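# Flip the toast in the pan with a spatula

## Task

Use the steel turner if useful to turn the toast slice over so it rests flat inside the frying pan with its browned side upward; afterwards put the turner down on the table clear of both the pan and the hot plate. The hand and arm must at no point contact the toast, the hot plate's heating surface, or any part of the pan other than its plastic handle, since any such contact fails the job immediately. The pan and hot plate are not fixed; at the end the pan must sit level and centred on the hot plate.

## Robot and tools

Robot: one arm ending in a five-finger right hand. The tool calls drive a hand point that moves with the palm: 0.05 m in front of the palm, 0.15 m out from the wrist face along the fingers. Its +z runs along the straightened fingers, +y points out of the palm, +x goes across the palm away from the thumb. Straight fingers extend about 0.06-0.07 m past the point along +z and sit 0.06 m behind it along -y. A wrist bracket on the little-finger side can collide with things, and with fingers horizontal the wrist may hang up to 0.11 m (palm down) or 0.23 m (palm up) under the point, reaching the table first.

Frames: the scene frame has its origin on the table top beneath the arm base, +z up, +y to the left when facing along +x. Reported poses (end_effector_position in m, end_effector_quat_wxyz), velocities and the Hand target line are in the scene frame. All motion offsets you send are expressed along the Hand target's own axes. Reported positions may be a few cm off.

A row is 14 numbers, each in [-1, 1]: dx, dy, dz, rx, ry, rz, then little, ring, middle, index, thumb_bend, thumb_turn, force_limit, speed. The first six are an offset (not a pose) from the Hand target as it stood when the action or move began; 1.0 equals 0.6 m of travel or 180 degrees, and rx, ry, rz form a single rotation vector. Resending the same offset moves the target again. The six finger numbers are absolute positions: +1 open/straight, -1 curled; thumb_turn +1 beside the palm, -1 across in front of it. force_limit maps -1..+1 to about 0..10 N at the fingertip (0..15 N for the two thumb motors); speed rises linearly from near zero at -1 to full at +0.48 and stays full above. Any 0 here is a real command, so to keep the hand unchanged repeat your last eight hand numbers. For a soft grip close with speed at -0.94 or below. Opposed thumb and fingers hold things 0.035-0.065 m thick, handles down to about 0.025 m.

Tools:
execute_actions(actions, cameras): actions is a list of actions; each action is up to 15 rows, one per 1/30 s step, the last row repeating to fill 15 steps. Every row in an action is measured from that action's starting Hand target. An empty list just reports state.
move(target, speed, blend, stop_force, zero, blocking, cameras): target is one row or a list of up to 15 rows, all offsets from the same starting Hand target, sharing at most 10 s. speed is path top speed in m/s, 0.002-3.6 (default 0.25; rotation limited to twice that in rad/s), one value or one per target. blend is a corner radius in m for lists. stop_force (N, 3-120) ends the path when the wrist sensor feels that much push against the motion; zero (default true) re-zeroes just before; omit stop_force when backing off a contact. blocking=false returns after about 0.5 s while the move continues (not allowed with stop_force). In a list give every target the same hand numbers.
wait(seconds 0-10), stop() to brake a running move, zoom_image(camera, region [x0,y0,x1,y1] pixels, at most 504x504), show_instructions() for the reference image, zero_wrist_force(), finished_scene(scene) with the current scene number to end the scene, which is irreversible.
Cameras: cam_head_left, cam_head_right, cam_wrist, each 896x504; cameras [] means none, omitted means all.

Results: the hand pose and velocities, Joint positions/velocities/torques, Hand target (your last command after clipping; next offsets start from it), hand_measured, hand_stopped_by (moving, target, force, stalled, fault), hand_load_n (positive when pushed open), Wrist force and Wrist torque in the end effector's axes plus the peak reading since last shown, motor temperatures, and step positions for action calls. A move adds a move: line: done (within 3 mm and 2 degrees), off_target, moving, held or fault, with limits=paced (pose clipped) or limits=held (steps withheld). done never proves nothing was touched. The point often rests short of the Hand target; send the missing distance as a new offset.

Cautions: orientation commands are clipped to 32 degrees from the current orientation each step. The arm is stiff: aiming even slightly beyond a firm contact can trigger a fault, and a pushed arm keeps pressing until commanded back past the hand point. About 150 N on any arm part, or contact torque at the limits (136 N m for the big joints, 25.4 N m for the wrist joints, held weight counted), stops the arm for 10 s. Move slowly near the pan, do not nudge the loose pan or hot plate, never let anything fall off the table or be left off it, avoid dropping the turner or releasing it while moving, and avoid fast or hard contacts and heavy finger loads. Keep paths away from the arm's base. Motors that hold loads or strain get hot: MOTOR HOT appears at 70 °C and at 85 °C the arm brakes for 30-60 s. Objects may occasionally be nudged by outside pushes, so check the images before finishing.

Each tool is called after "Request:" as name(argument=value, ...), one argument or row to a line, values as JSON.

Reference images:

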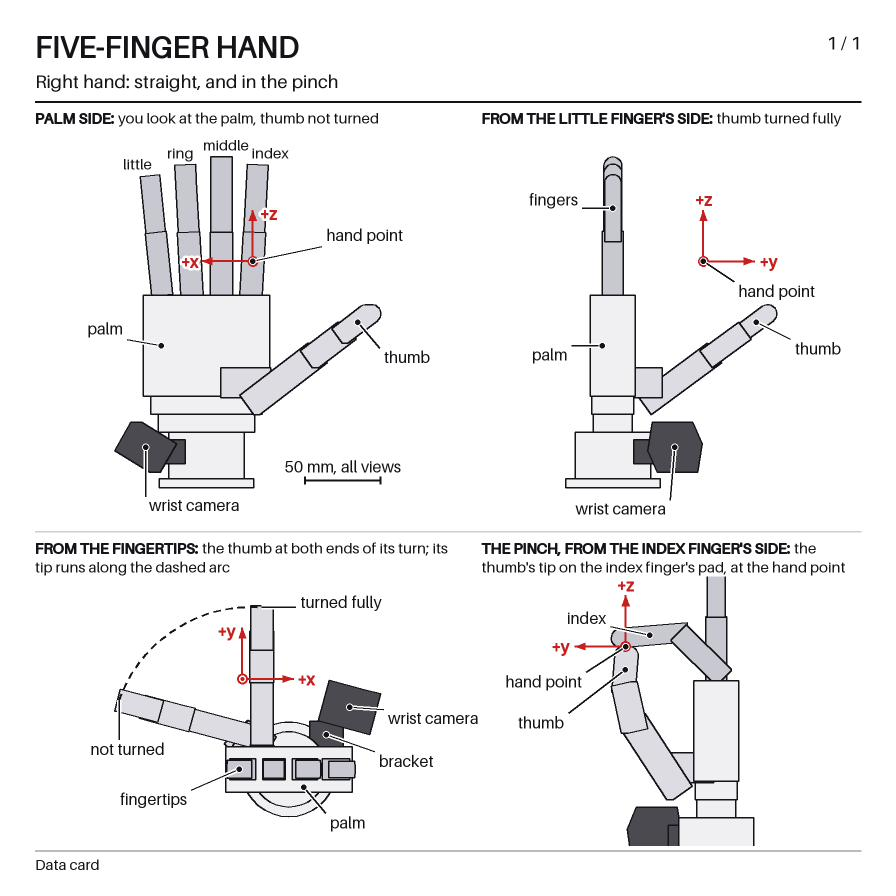

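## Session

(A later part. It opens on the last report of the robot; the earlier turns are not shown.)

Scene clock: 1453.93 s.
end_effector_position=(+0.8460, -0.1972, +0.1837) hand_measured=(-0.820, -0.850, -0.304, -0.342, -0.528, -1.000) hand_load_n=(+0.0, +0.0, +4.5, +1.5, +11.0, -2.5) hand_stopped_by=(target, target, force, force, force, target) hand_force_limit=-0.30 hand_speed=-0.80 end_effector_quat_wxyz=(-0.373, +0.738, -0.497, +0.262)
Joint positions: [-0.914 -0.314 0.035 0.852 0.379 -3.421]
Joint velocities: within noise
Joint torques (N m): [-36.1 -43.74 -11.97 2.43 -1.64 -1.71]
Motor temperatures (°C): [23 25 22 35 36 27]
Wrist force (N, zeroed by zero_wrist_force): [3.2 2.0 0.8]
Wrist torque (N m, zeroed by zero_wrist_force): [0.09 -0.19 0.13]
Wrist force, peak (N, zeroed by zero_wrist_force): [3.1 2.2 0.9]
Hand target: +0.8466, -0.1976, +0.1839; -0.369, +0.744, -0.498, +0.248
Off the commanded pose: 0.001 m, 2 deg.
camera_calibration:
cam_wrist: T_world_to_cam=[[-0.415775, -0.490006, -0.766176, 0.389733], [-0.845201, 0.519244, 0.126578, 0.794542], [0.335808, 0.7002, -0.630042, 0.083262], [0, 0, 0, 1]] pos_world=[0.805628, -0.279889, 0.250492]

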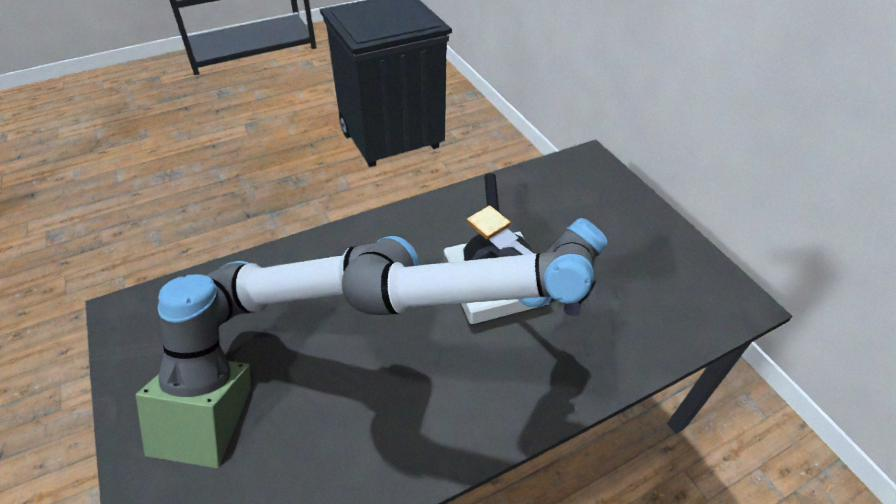

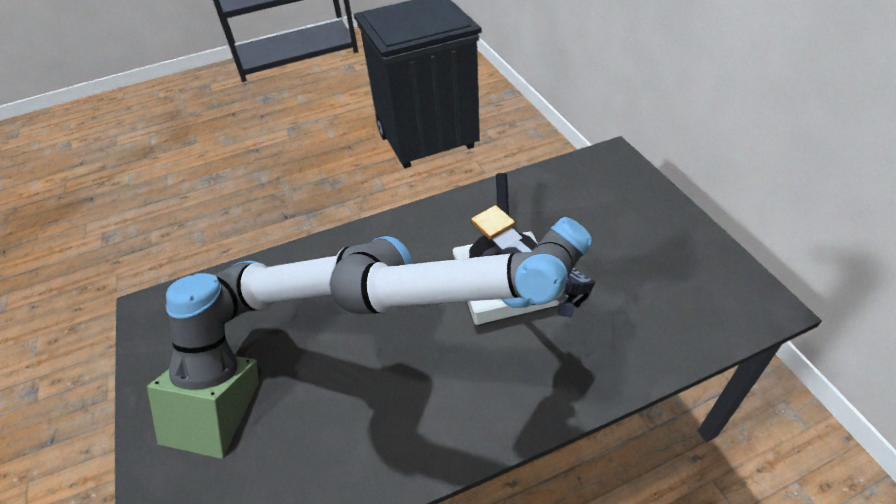

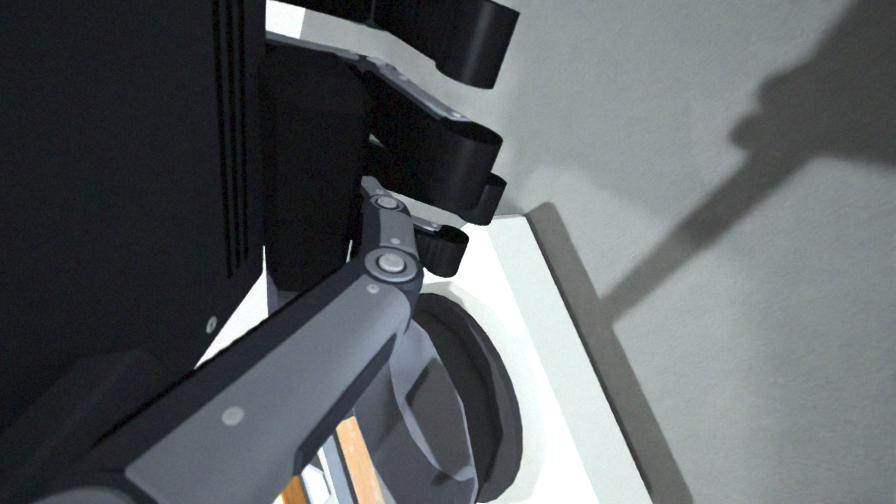

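Request:
move(
  target=[-0.0292, 0.0550, -0.0726, -0.0001, 0.0663, 0.0503, -0.82, -0.85, -0.5, -0.5, -0.9, -1, -0.3, -0.8],
  speed=0.08,
)

Scene clock: 1521.03 s.
end_effector_position=(+0.7895, -0.2022, +0.1841) hand_measured=(-0.820, -0.850, -0.304, -0.342, -0.528, -1.000) hand_load_n=(+0.0, +0.0, +4.5, +1.5, +11.0, -2.0) hand_stopped_by=(target, target, force, force, force, target) hand_force_limit=-0.30 hand_speed=-0.80 end_effector_quat_wxyz=(-0.334, +0.673, -0.591, +0.294)
Joint positions: [-0.952 -0.729 0.848 0.464 0.54 -3.282]
Joint torques (N m): [-18.74 -37.68 -14.83 2.77 -1.29 -1.82]
Wrist force (N, zeroed by zero_wrist_force): [3.2 2.0 0.7]
Wrist torque (N m, zeroed by zero_wrist_force): [0.15 -0.15 0.12]
Wrist force, peak (N, zeroed by zero_wrist_force): [3.5 2.1 1.1]
Hand target: +0.7894, -0.2022, +0.1839; -0.334, +0.673, -0.591, +0.294
Off the commanded pose: 0.000 m, 0 deg.
move: done
camera_calibration:
cam_wrist: T_world_to_cam=[[-0.542936, -0.365753, -0.75594, 0.487766], [-0.688435, 0.709354, 0.151239, 0.659526], [0.480913, 0.602529, -0.636932, -0.0270265], [0, 0, 0, 1]] pos_world=[0.731864, -0.273151, 0.251762]

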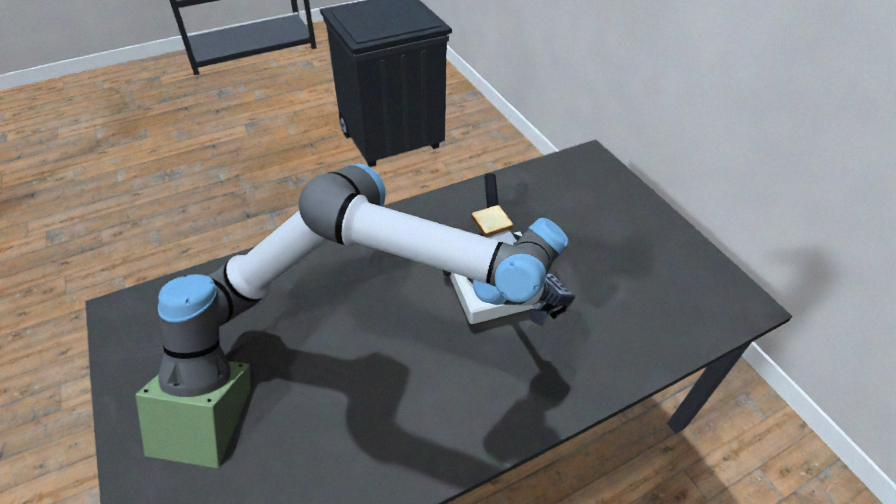

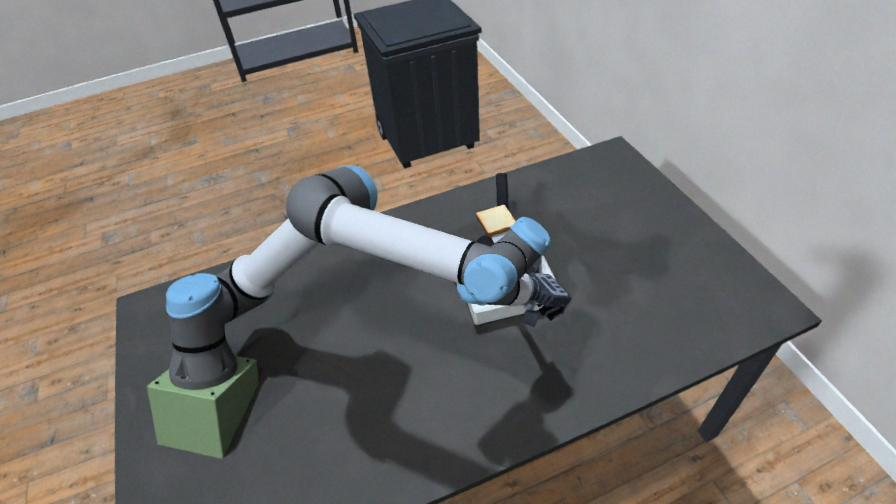

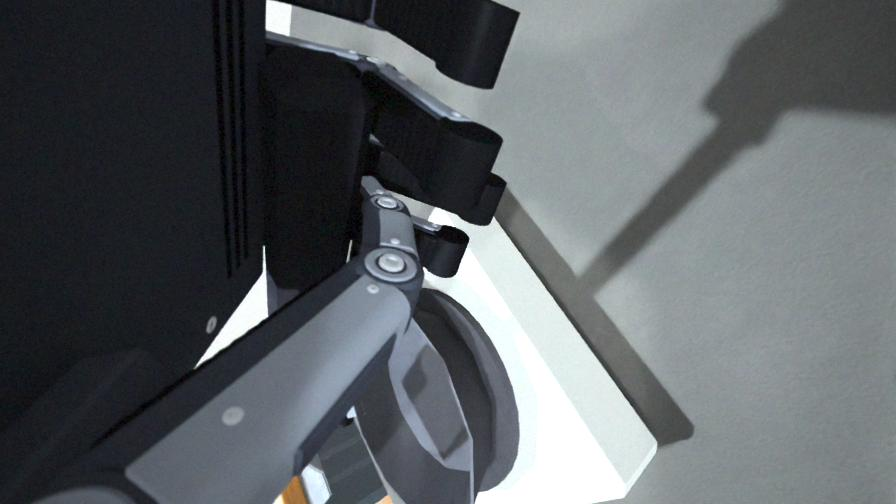

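Request:
zoom_image(
  camera="cam_head_left",
  region=[420, 160, 600, 330],
)

Request:
zoom_image(
  camera="cam_head_right",
  region=[420, 160, 600, 330],
)

Scaled by 2.800.

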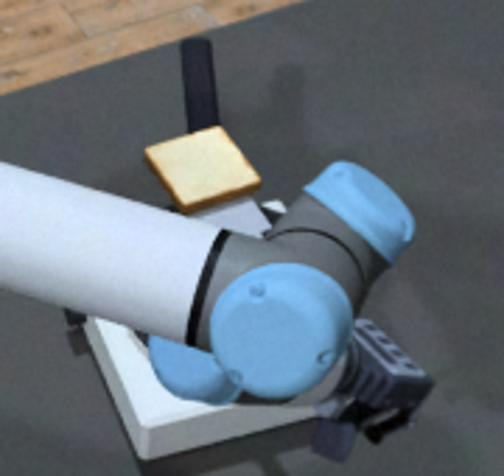

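Scaled by 2.800.

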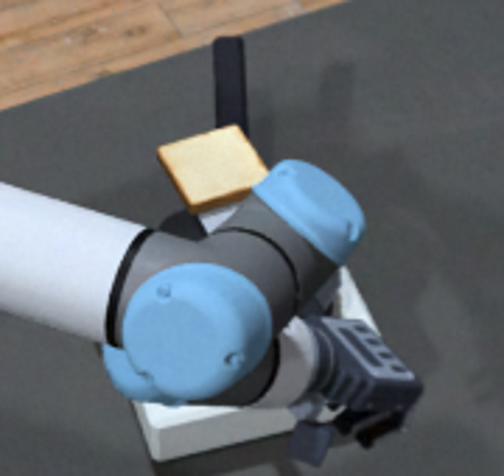

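Request:
move(
  target=[0.0058, 0.0115, 0.0078, -0.0121, 0.0566, -0.0746, -0.82, -0.85, -0.5, -0.5, -0.9, -1, -0.3, -0.8],
  speed=0.06,
)

Request:
zoom_image(
  camera="cam_head_left",
  region=[440, 170, 560, 290],
)

Request:
zoom_image(
  camera="cam_head_right",
  region=[440, 170, 560, 290],
)

Scene clock: 1568.93 s.
end_effector_position=(+0.7895, -0.2056, +0.1757) hand_measured=(-0.820, -0.850, -0.304, -0.342, -0.528, -1.000) hand_load_n=(+0.0, -0.5, +4.5, +1.5, +10.5, -2.0) hand_stopped_by=(target, target, force, force, force, target) hand_force_limit=-0.30 hand_speed=-0.80 end_effector_quat_wxyz=(-0.231, +0.715, -0.540, +0.379) end_effector_velocity=(+0.000, +0.001, +0.000) end_effector_angular_velocity=(+0.006, +0.001, -0.001)
Joint positions: [-0.895 -0.842 0.99 0.39 0.769 -3.463]
Joint velocities: [0 0.001 -0.003 0.005 -0.003 0.004]
Joint torques (N m): [-30.82 -31.77 -23.31 1.86 -1.12 2.67]
Wrist force (N, zeroed by zero_wrist_force): [1.9 1.7 1.0]
Wrist torque (N m, zeroed by zero_wrist_force): [0.10 -0.08 0.06]
Wrist force, peak (N, zeroed by zero_wrist_force): [3.4 2.4 1.0]
Hand target: +0.7895, -0.2057, +0.1756; -0.231, +0.715, -0.541, +0.378
Off the commanded pose: 0.000 m, 0 deg.
move: done
camera_calibration:
cam_wrist: T_world_to_cam=[[-0.542691, -0.570893, -0.616091, 0.413278], [-0.688492, 0.7225, -0.0630299, 0.703561], [0.481109, 0.389968, -0.785149, -0.0481957], [0, 0, 0, 1]] pos_world=[0.731865, -0.253591, 0.261122]

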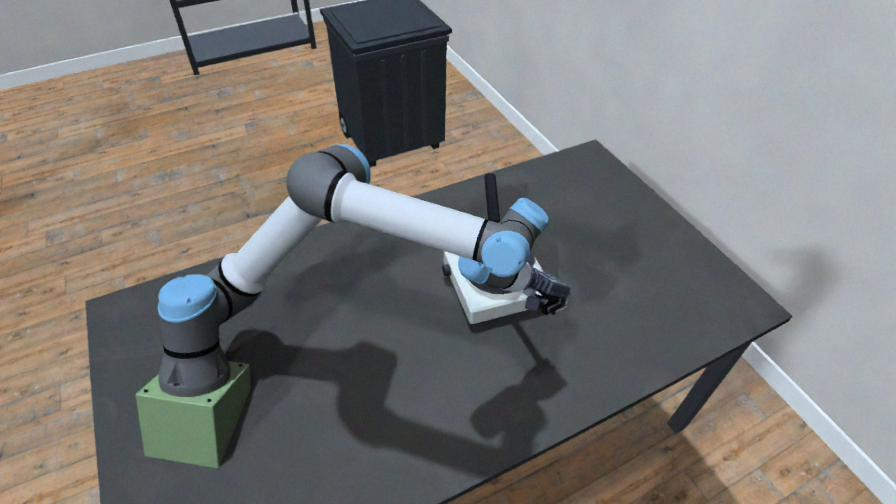

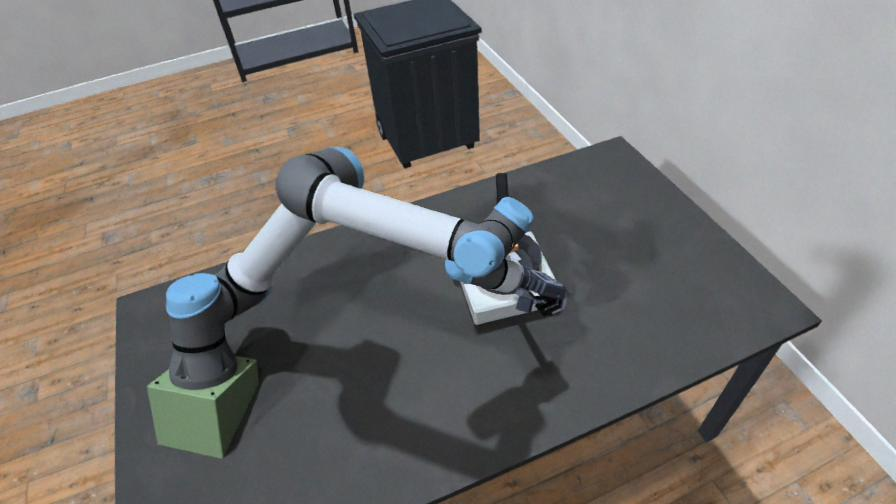

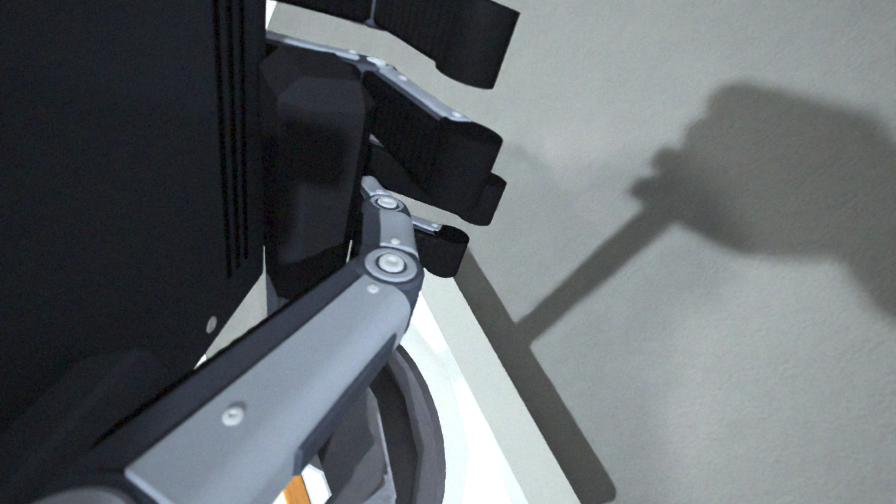

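Scaled by 4.200.

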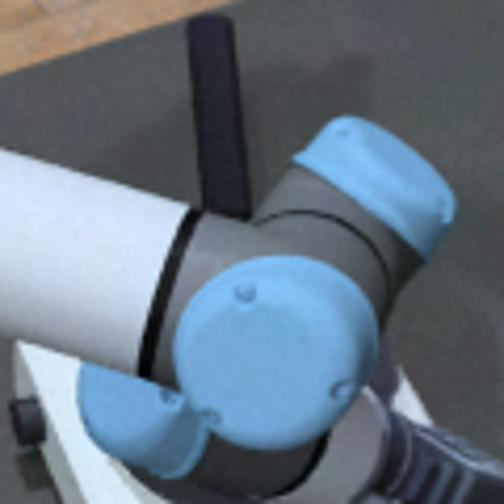

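Scaled by 4.200.

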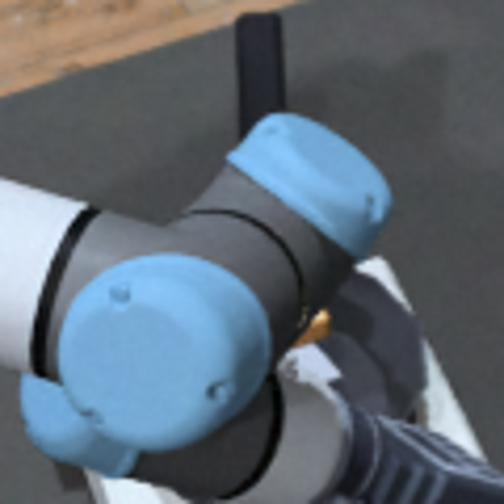

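Request:
zoom_image(
  camera="cam_wrist",
  region=[180, 400, 480, 504],
)

Scaled by 1.680.

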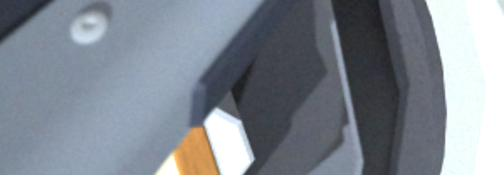

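Request:
move(
  target=[-0.0098, 0.0123, 0.0110, -0.0021, 0.0100, -0.0132, -0.82, -0.85, -0.5, -0.5, -0.9, -1, -0.3, -0.8],
  speed=0.02,
  stop_force=4,
)

Request:
zoom_image(
  camera="cam_wrist",
  region=[180, 400, 480, 504],
)

Request:
zoom_image(
  camera="cam_head_right",
  region=[440, 190, 590, 310],
)

Scene clock: 1585.40 s.
end_effector_position=(+0.7895, -0.2029, +0.1645) hand_measured=(-0.820, -0.850, -0.304, -0.342, -0.528, -1.000) hand_load_n=(-0.5, +0.0, +4.0, +1.5, +10.5, -2.0) hand_stopped_by=(target, target, force, force, force, target) hand_force_limit=-0.30 hand_speed=-0.80 end_effector_quat_wxyz=(-0.212, +0.721, -0.531, +0.393)
Joint positions: [-0.872 -0.862 1.036 0.347 0.821 -3.484]
Joint torques (N m): [-31.22 -32.68 -24.39 2.38 -1.09 2.47]
Wrist force (N, zeroed by zero_wrist_force): [2.0 1.9 0.3]
Wrist torque (N m, zeroed by zero_wrist_force): [0.13 -0.07 0.06]
Wrist force, peak (N, zeroed by zero_wrist_force): [2.0 2.2 0.6]
Hand target: +0.7895, -0.2029, +0.1644; -0.212, +0.721, -0.531, +0.393
Off the commanded pose: 0.000 m, 0 deg.
move: done
camera_calibration:
cam_wrist: T_world_to_cam=[[-0.542915, -0.602033, -0.585491, 0.396655], [-0.688245, 0.718473, -0.100575, 0.706048], [0.481209, 0.348358, -0.804416, -0.0633409], [0, 0, 0, 1]] pos_world=[0.731764, -0.246412, 0.252296]

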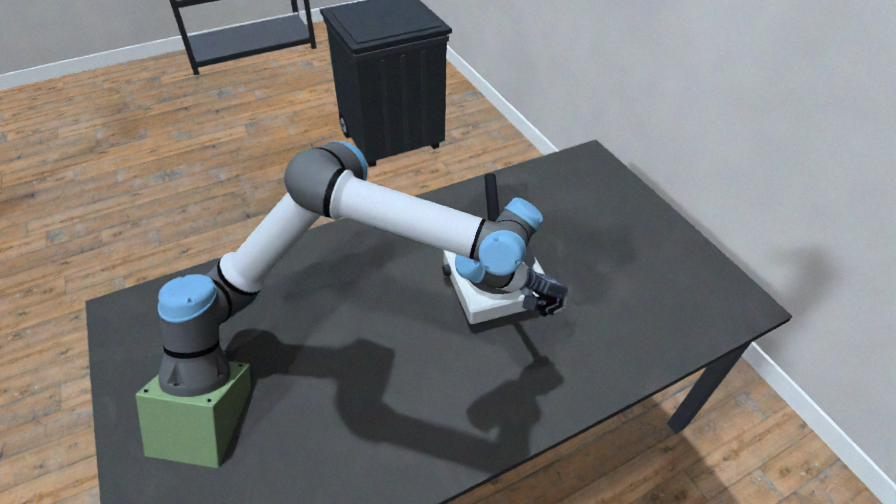

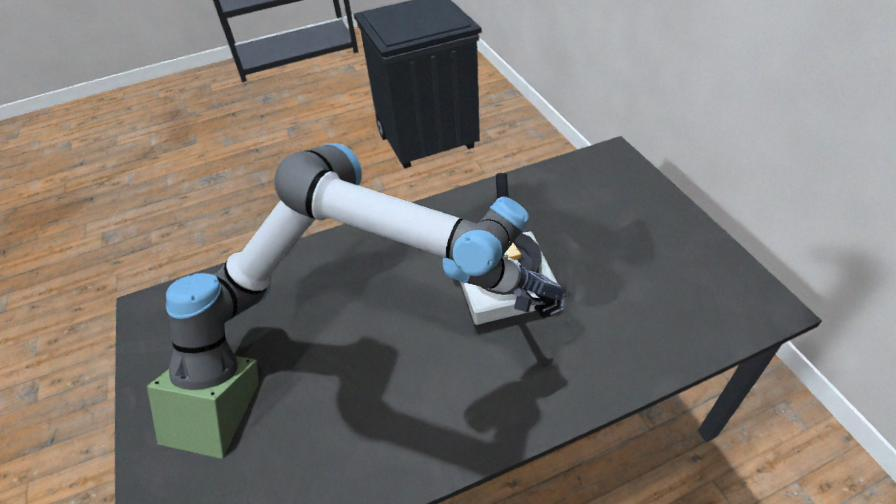

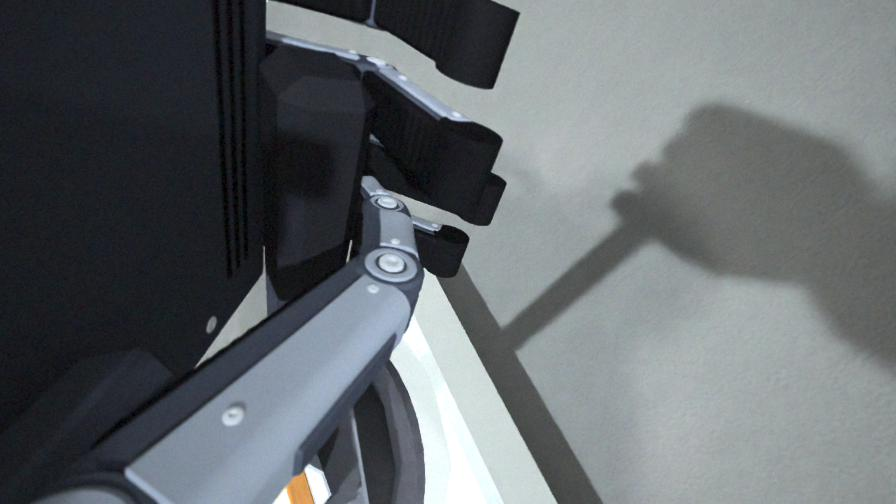

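Scaled by 1.680.

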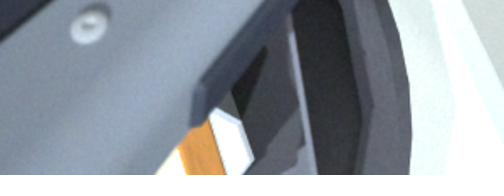

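Scaled by 3.360.

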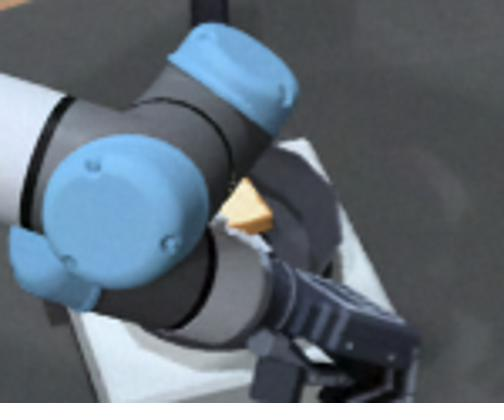

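Request:
move(
  target=[
    [0.0040, -0.0387, -0.0300, -0.0043, 0.0200, -0.0263, -0.82, -0.85, -0.5, -0.5, -0.9, -1, -0.3, -0.8],
    [0.0021, -0.0773, -0.0590, -0.0085, 0.0399, -0.0527, -0.82, -0.85, -0.5, -0.5, -0.9, -1, -0.3, -0.8],
    [-0.0047, -0.1161, -0.0873, -0.0128, 0.0599, -0.0790, -0.82, -0.85, -0.5, -0.5, -0.9, -1, -0.3, -0.8],
    [-0.0165, -0.1544, -0.1144, -0.0171, 0.0799, -0.1053, -0.82, -0.85, -0.5, -0.5, -0.9, -1, -0.3, -0.8],
    [-0.0331, -0.1919, -0.1402, -0.0213, 0.0998, -0.1317, -0.82, -0.85, -0.5, -0.5, -0.9, -1, -0.3, -0.8],
    [-0.0543, -0.2282, -0.1643, -0.0256, 0.1198, -0.1580, -0.82, -0.85, -0.5, -0.5, -0.9, -1, -0.3, -0.8],
  ],
  speed=0.08,
  blend=0.01,
)

Request:
zoom_image(
  camera="cam_head_left",
  region=[430, 190, 580, 310],
)

Request:
zoom_image(
  camera="cam_head_right",
  region=[440, 190, 590, 310],
)

Scene clock: 1604.33 s.
end_effector_position=(+0.7893, -0.1140, +0.3116) hand_measured=(-0.820, -0.850, -0.304, -0.342, -0.528, -1.000) hand_load_n=(+0.0, +0.0, +4.0, +1.5, +10.5, -1.5) hand_stopped_by=(target, target, force, force, force, target) hand_force_limit=-0.30 hand_speed=-0.80 end_effector_quat_wxyz=(+0.021, +0.751, -0.383, +0.538) end_effector_velocity=(+0.000, +0.000, -0.001) end_effector_angular_velocity=(+0.008, -0.002, -0.002)
Joint positions: [-0.696 -1.184 1.1 0.435 1.346 -3.839]
Joint velocities: [-0.002 0.001 -0.001 0.001 -0.004 0.007]
Joint torques (N m): [-26.06 -24.35 -15.43 0.72 -0.53 2.53]
Wrist force (N, zeroed by zero_wrist_force): [-0.1 -0.1 0.1]
Wrist torque (N m, zeroed by zero_wrist_force): [0.01 0.01 0.02]
Wrist force, peak (N, zeroed by zero_wrist_force): [2.1 2.6 0.9]
Hand target: +0.7893, -0.1141, +0.3115; +0.021, +0.751, -0.383, +0.537
Off the commanded pose: 0.000 m, 0 deg.
move: done
camera_calibration:
cam_wrist: T_world_to_cam=[[-0.542783, -0.831213, -0.120299, 0.365101], [-0.687915, 0.522166, -0.504098, 0.75998], [0.481829, -0.19086, -0.855227, -0.0219831], [0, 0, 0, 1]] pos_world=[0.731564, -0.0975554, 0.408225]

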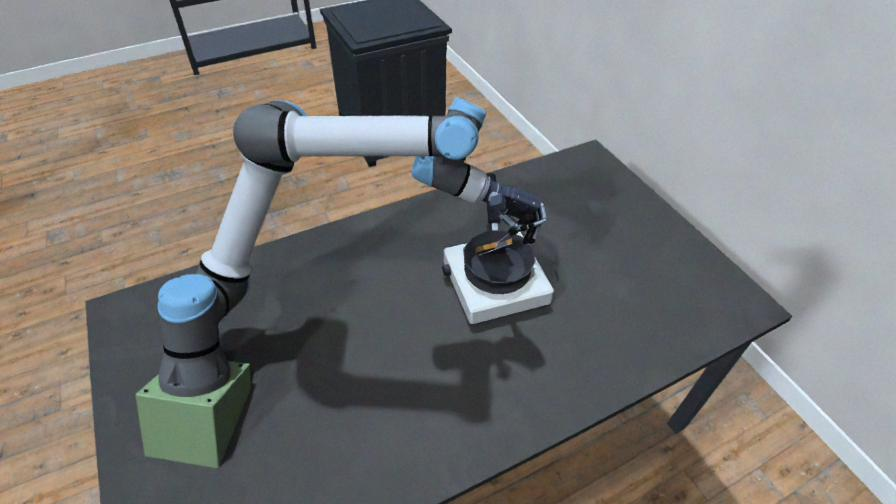

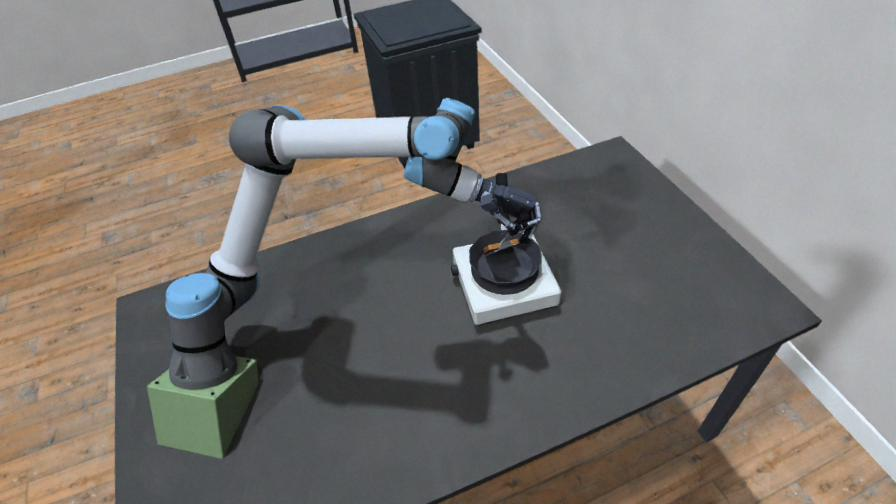

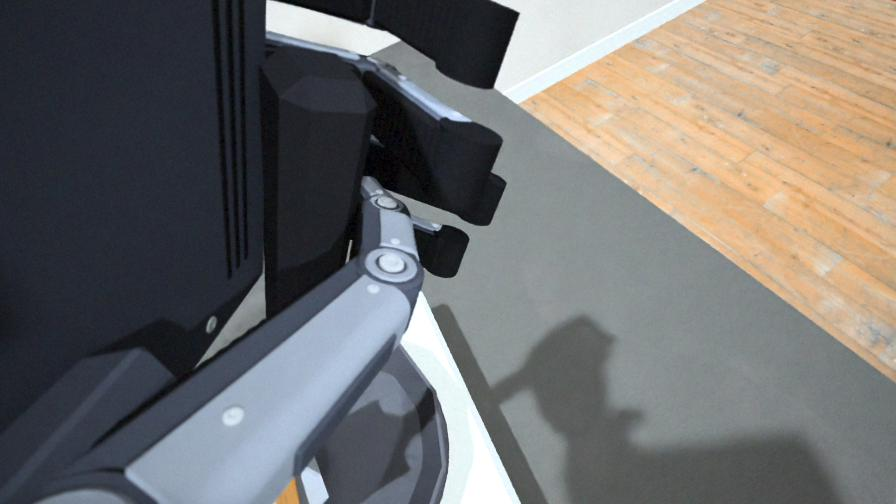

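Scaled by 3.360.

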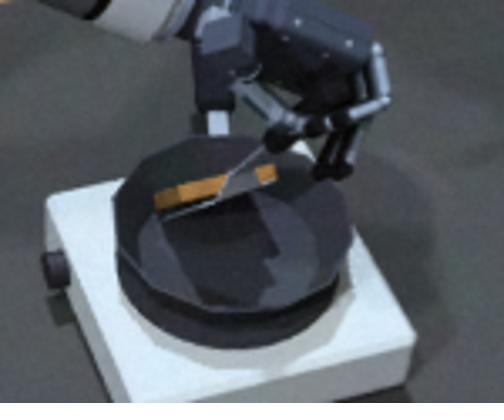

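Scaled by 3.360.

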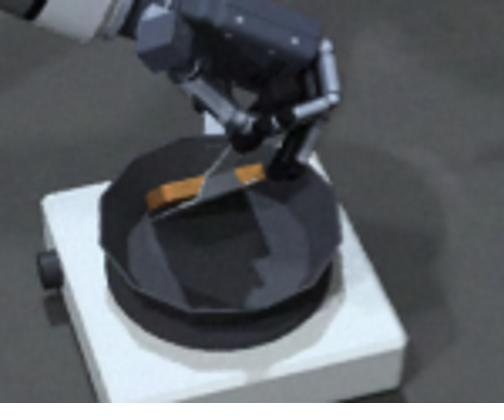

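Request:
move(
  target=[
    [0.0032, -0.0383, -0.0296, -0.0043, 0.0200, -0.0263, -0.82, -0.85, -0.5, -0.5, -0.9, -1, -0.3, -0.8],
    [0.0013, -0.0770, -0.0586, -0.0085, 0.0399, -0.0527, -0.82, -0.85, -0.5, -0.5, -0.9, -1, -0.3, -0.8],
    [-0.0055, -0.1157, -0.0869, -0.0128, 0.0599, -0.0790, -0.82, -0.85, -0.5, -0.5, -0.9, -1, -0.3, -0.8],
    [-0.0173, -0.1541, -0.1141, -0.0171, 0.0799, -0.1053, -0.82, -0.85, -0.5, -0.5, -0.9, -1, -0.3, -0.8],
  ],
  speed=0.07,
  blend=0.01,
)

Request:
zoom_image(
  camera="cam_head_left",
  region=[430, 190, 580, 310],
)

Request:
zoom_image(
  camera="cam_head_right",
  region=[440, 190, 590, 310],
)

Scene clock: 1615.30 s.
end_effector_position=(+0.7892, -0.0127, +0.3672) hand_measured=(-0.820, -0.850, -0.304, -0.342, -0.528, -1.000) hand_load_n=(+0.0, +0.0, +4.0, +1.5, +9.5, -1.0) hand_stopped_by=(target, target, force, force, force, target) hand_force_limit=-0.30 hand_speed=-0.80 end_effector_quat_wxyz=(+0.176, +0.730, -0.263, +0.606)
Joint positions: [-0.435 -1.279 1.097 0.384 1.806 -4.1]
Joint torques (N m): [-20.61 -34.05 -19.33 1.5 -0.02 2.3]
Wrist force (N, zeroed by zero_wrist_force): [-1.0 -1.1 -1.1]
Wrist torque (N m, zeroed by zero_wrist_force): [0.00 0.07 -0.01]
Wrist force, peak (N, zeroed by zero_wrist_force): [-1.1 -1.6 -1.5]
Hand target: +0.7891, -0.0128, +0.3670; +0.177, +0.730, -0.263, +0.606
Off the commanded pose: 0.000 m, 0 deg.
move: done
camera_calibration:
cam_wrist: T_world_to_cam=[[-0.543112, -0.808251, 0.227508, 0.328669], [-0.687211, 0.272189, -0.673538, 0.793497], [0.482463, -0.522152, -0.703268, -0.015666], [0, 0, 0, 1]] pos_world=[0.731362, 0.0414858, 0.448658]

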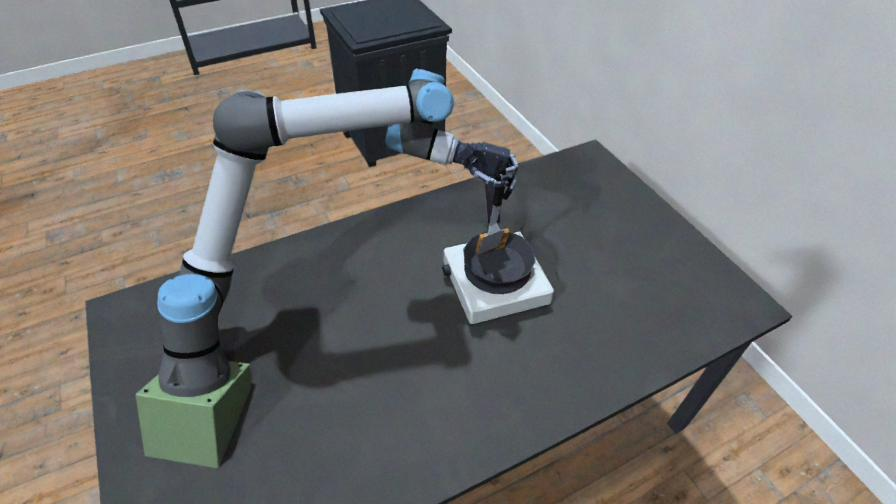

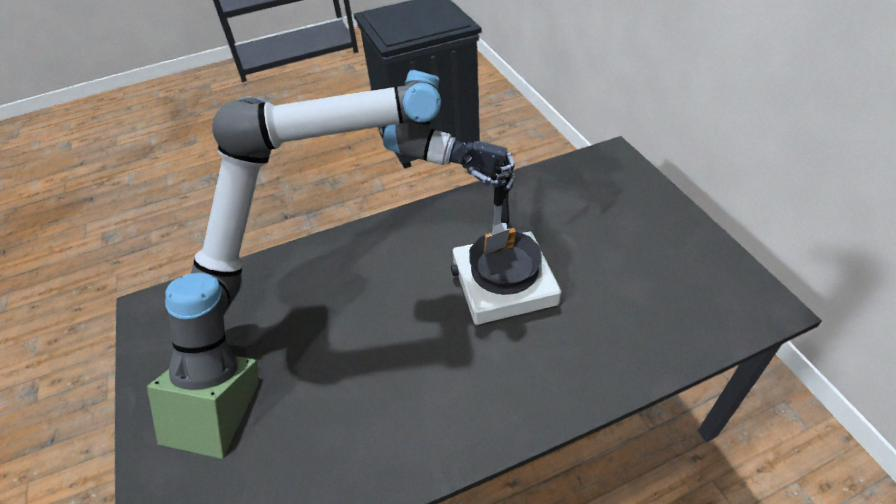

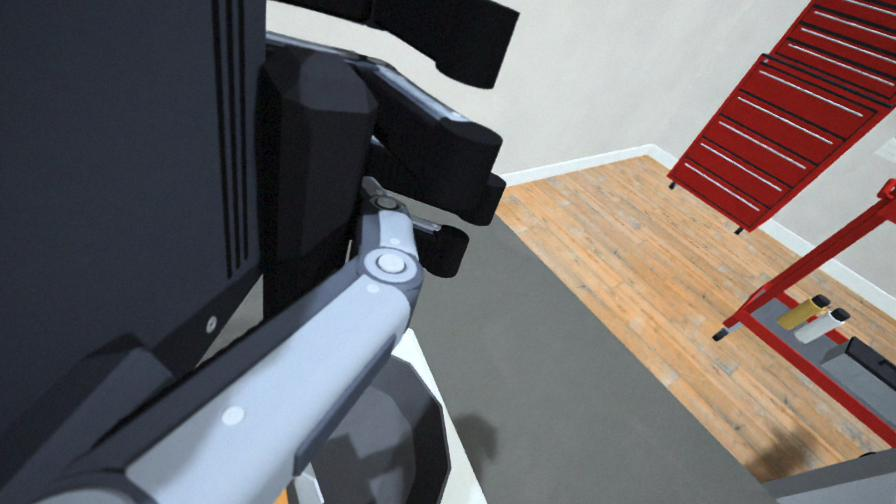

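Scaled by 3.360.

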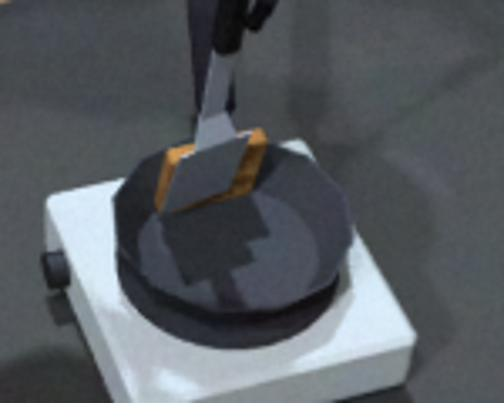

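Scaled by 3.360.

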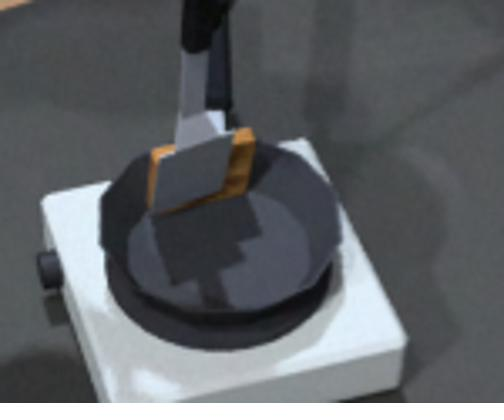

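Request:
zoom_image(
  camera="cam_head_left",
  region=[460, 215, 530, 275],
)

Request:
zoom_image(
  camera="cam_head_right",
  region=[465, 215, 535, 275],
)

Scaled by 7.200.

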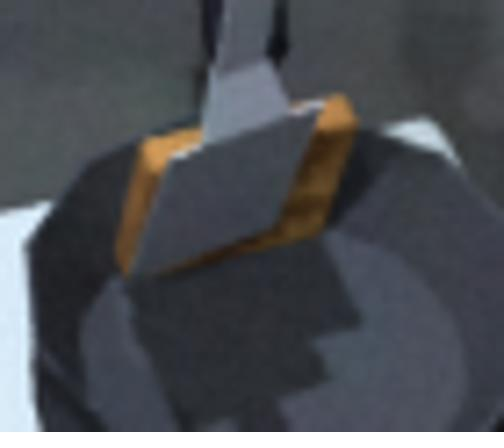

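Scaled by 7.200.

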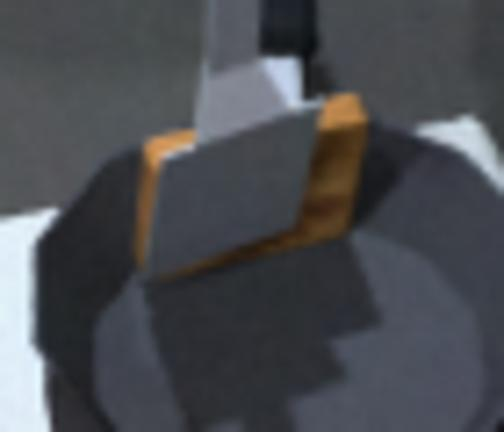

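Request:
move(
  target=[
    [0.0084, -0.0307, -0.0240, -0.0043, 0.0200, -0.0263, -0.82, -0.85, -0.5, -0.5, -0.9, -1, -0.3, -0.8],
    [0.0074, -0.0642, -0.0493, -0.0085, 0.0399, -0.0527, -0.82, -0.85, -0.5, -0.5, -0.9, -1, -0.3, -0.8],
  ],
  speed=0.05,
  blend=0.01,
)

Request:
zoom_image(
  camera="cam_head_left",
  region=[460, 205, 550, 285],
)

Request:
zoom_image(
  camera="cam_head_right",
  region=[465, 205, 555, 285],
)

Scene clock: 1649.80 s.
end_effector_position=(+0.7894, +0.0343, +0.3798) hand_measured=(-0.820, -0.850, -0.304, -0.342, -0.528, -1.000) hand_load_n=(+0.0, +0.0, +4.0, +1.5, +8.5, -0.5) hand_stopped_by=(target, target, force, force, force, target) hand_force_limit=-0.30 hand_speed=-0.80 end_effector_quat_wxyz=(+0.252, +0.707, -0.199, +0.630)
Joint positions: [-0.301 -1.283 1.101 0.291 2.025 -4.278]
Joint torques (N m): [-18.43 -29.27 -15.25 1.88 0.09 1.61]
Wrist force (N, zeroed by zero_wrist_force): [-0.9 -2.1 -1.2]
Wrist torque (N m, zeroed by zero_wrist_force): [-0.08 0.00 0.05]
Wrist force, peak (N, zeroed by zero_wrist_force): [-1.1 -2.4 -1.4]
Hand target: +0.7893, +0.0343, +0.3798; +0.252, +0.707, -0.199, +0.630
Off the commanded pose: 0.000 m, 0 deg.
move: done
camera_calibration:
cam_wrist: T_world_to_cam=[[-0.543251, -0.743177, 0.390598, 0.299919], [-0.687249, 0.126402, -0.71534, 0.810168], [0.482252, -0.657047, -0.579416, -0.0245579], [0, 0, 0, 1]] pos_world=[0.731561, 0.10435, 0.448169]

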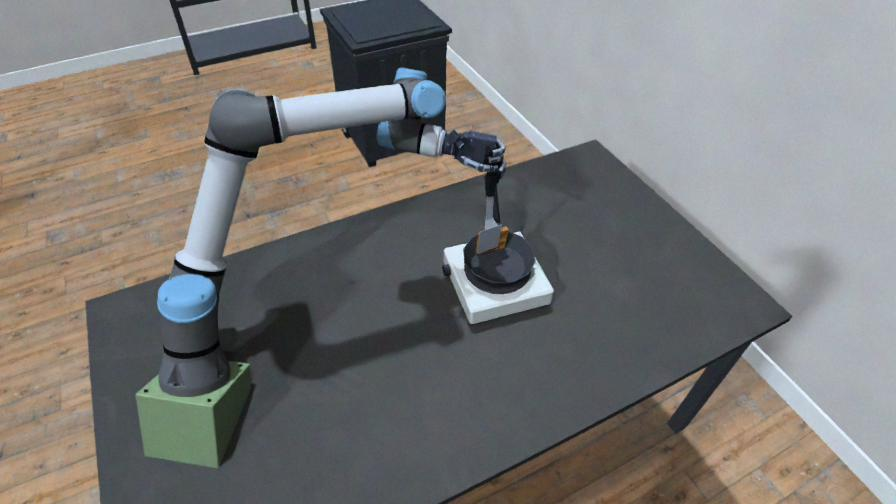

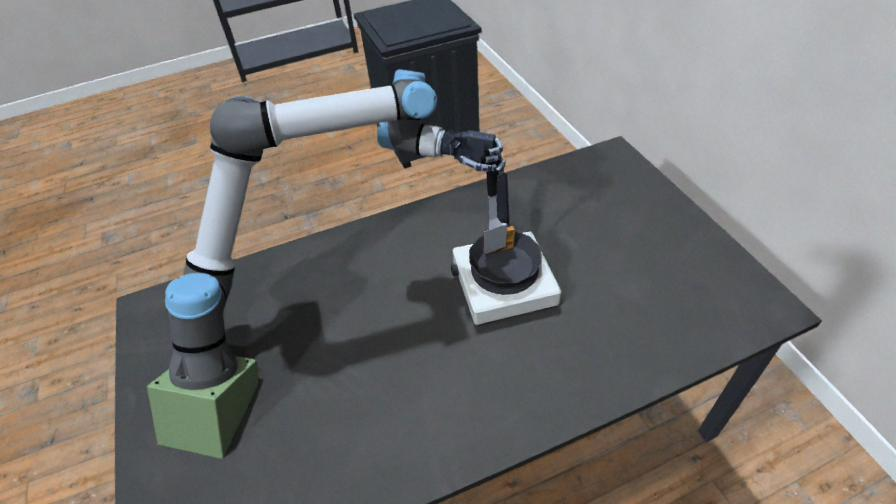

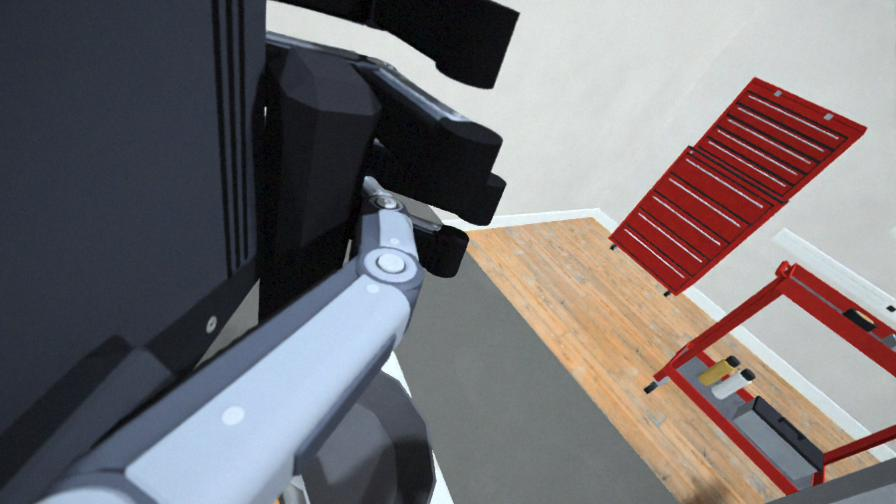

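Scaled by 5.600.

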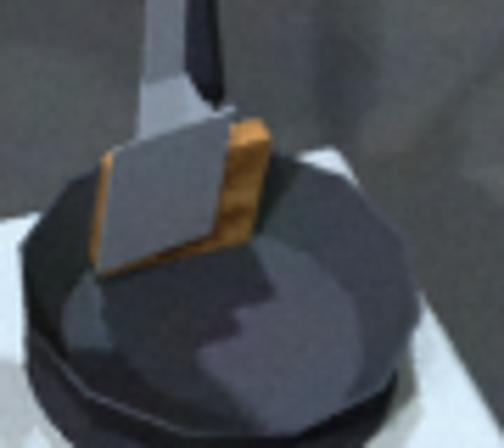

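Scaled by 5.600.

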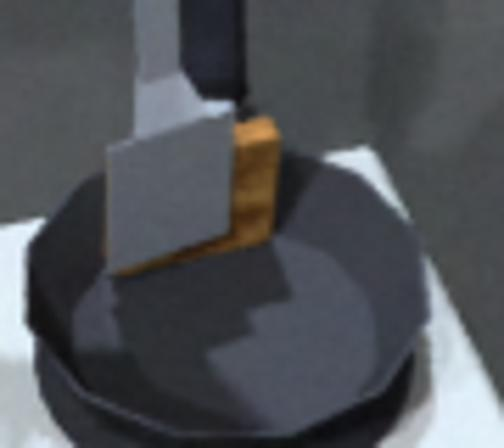

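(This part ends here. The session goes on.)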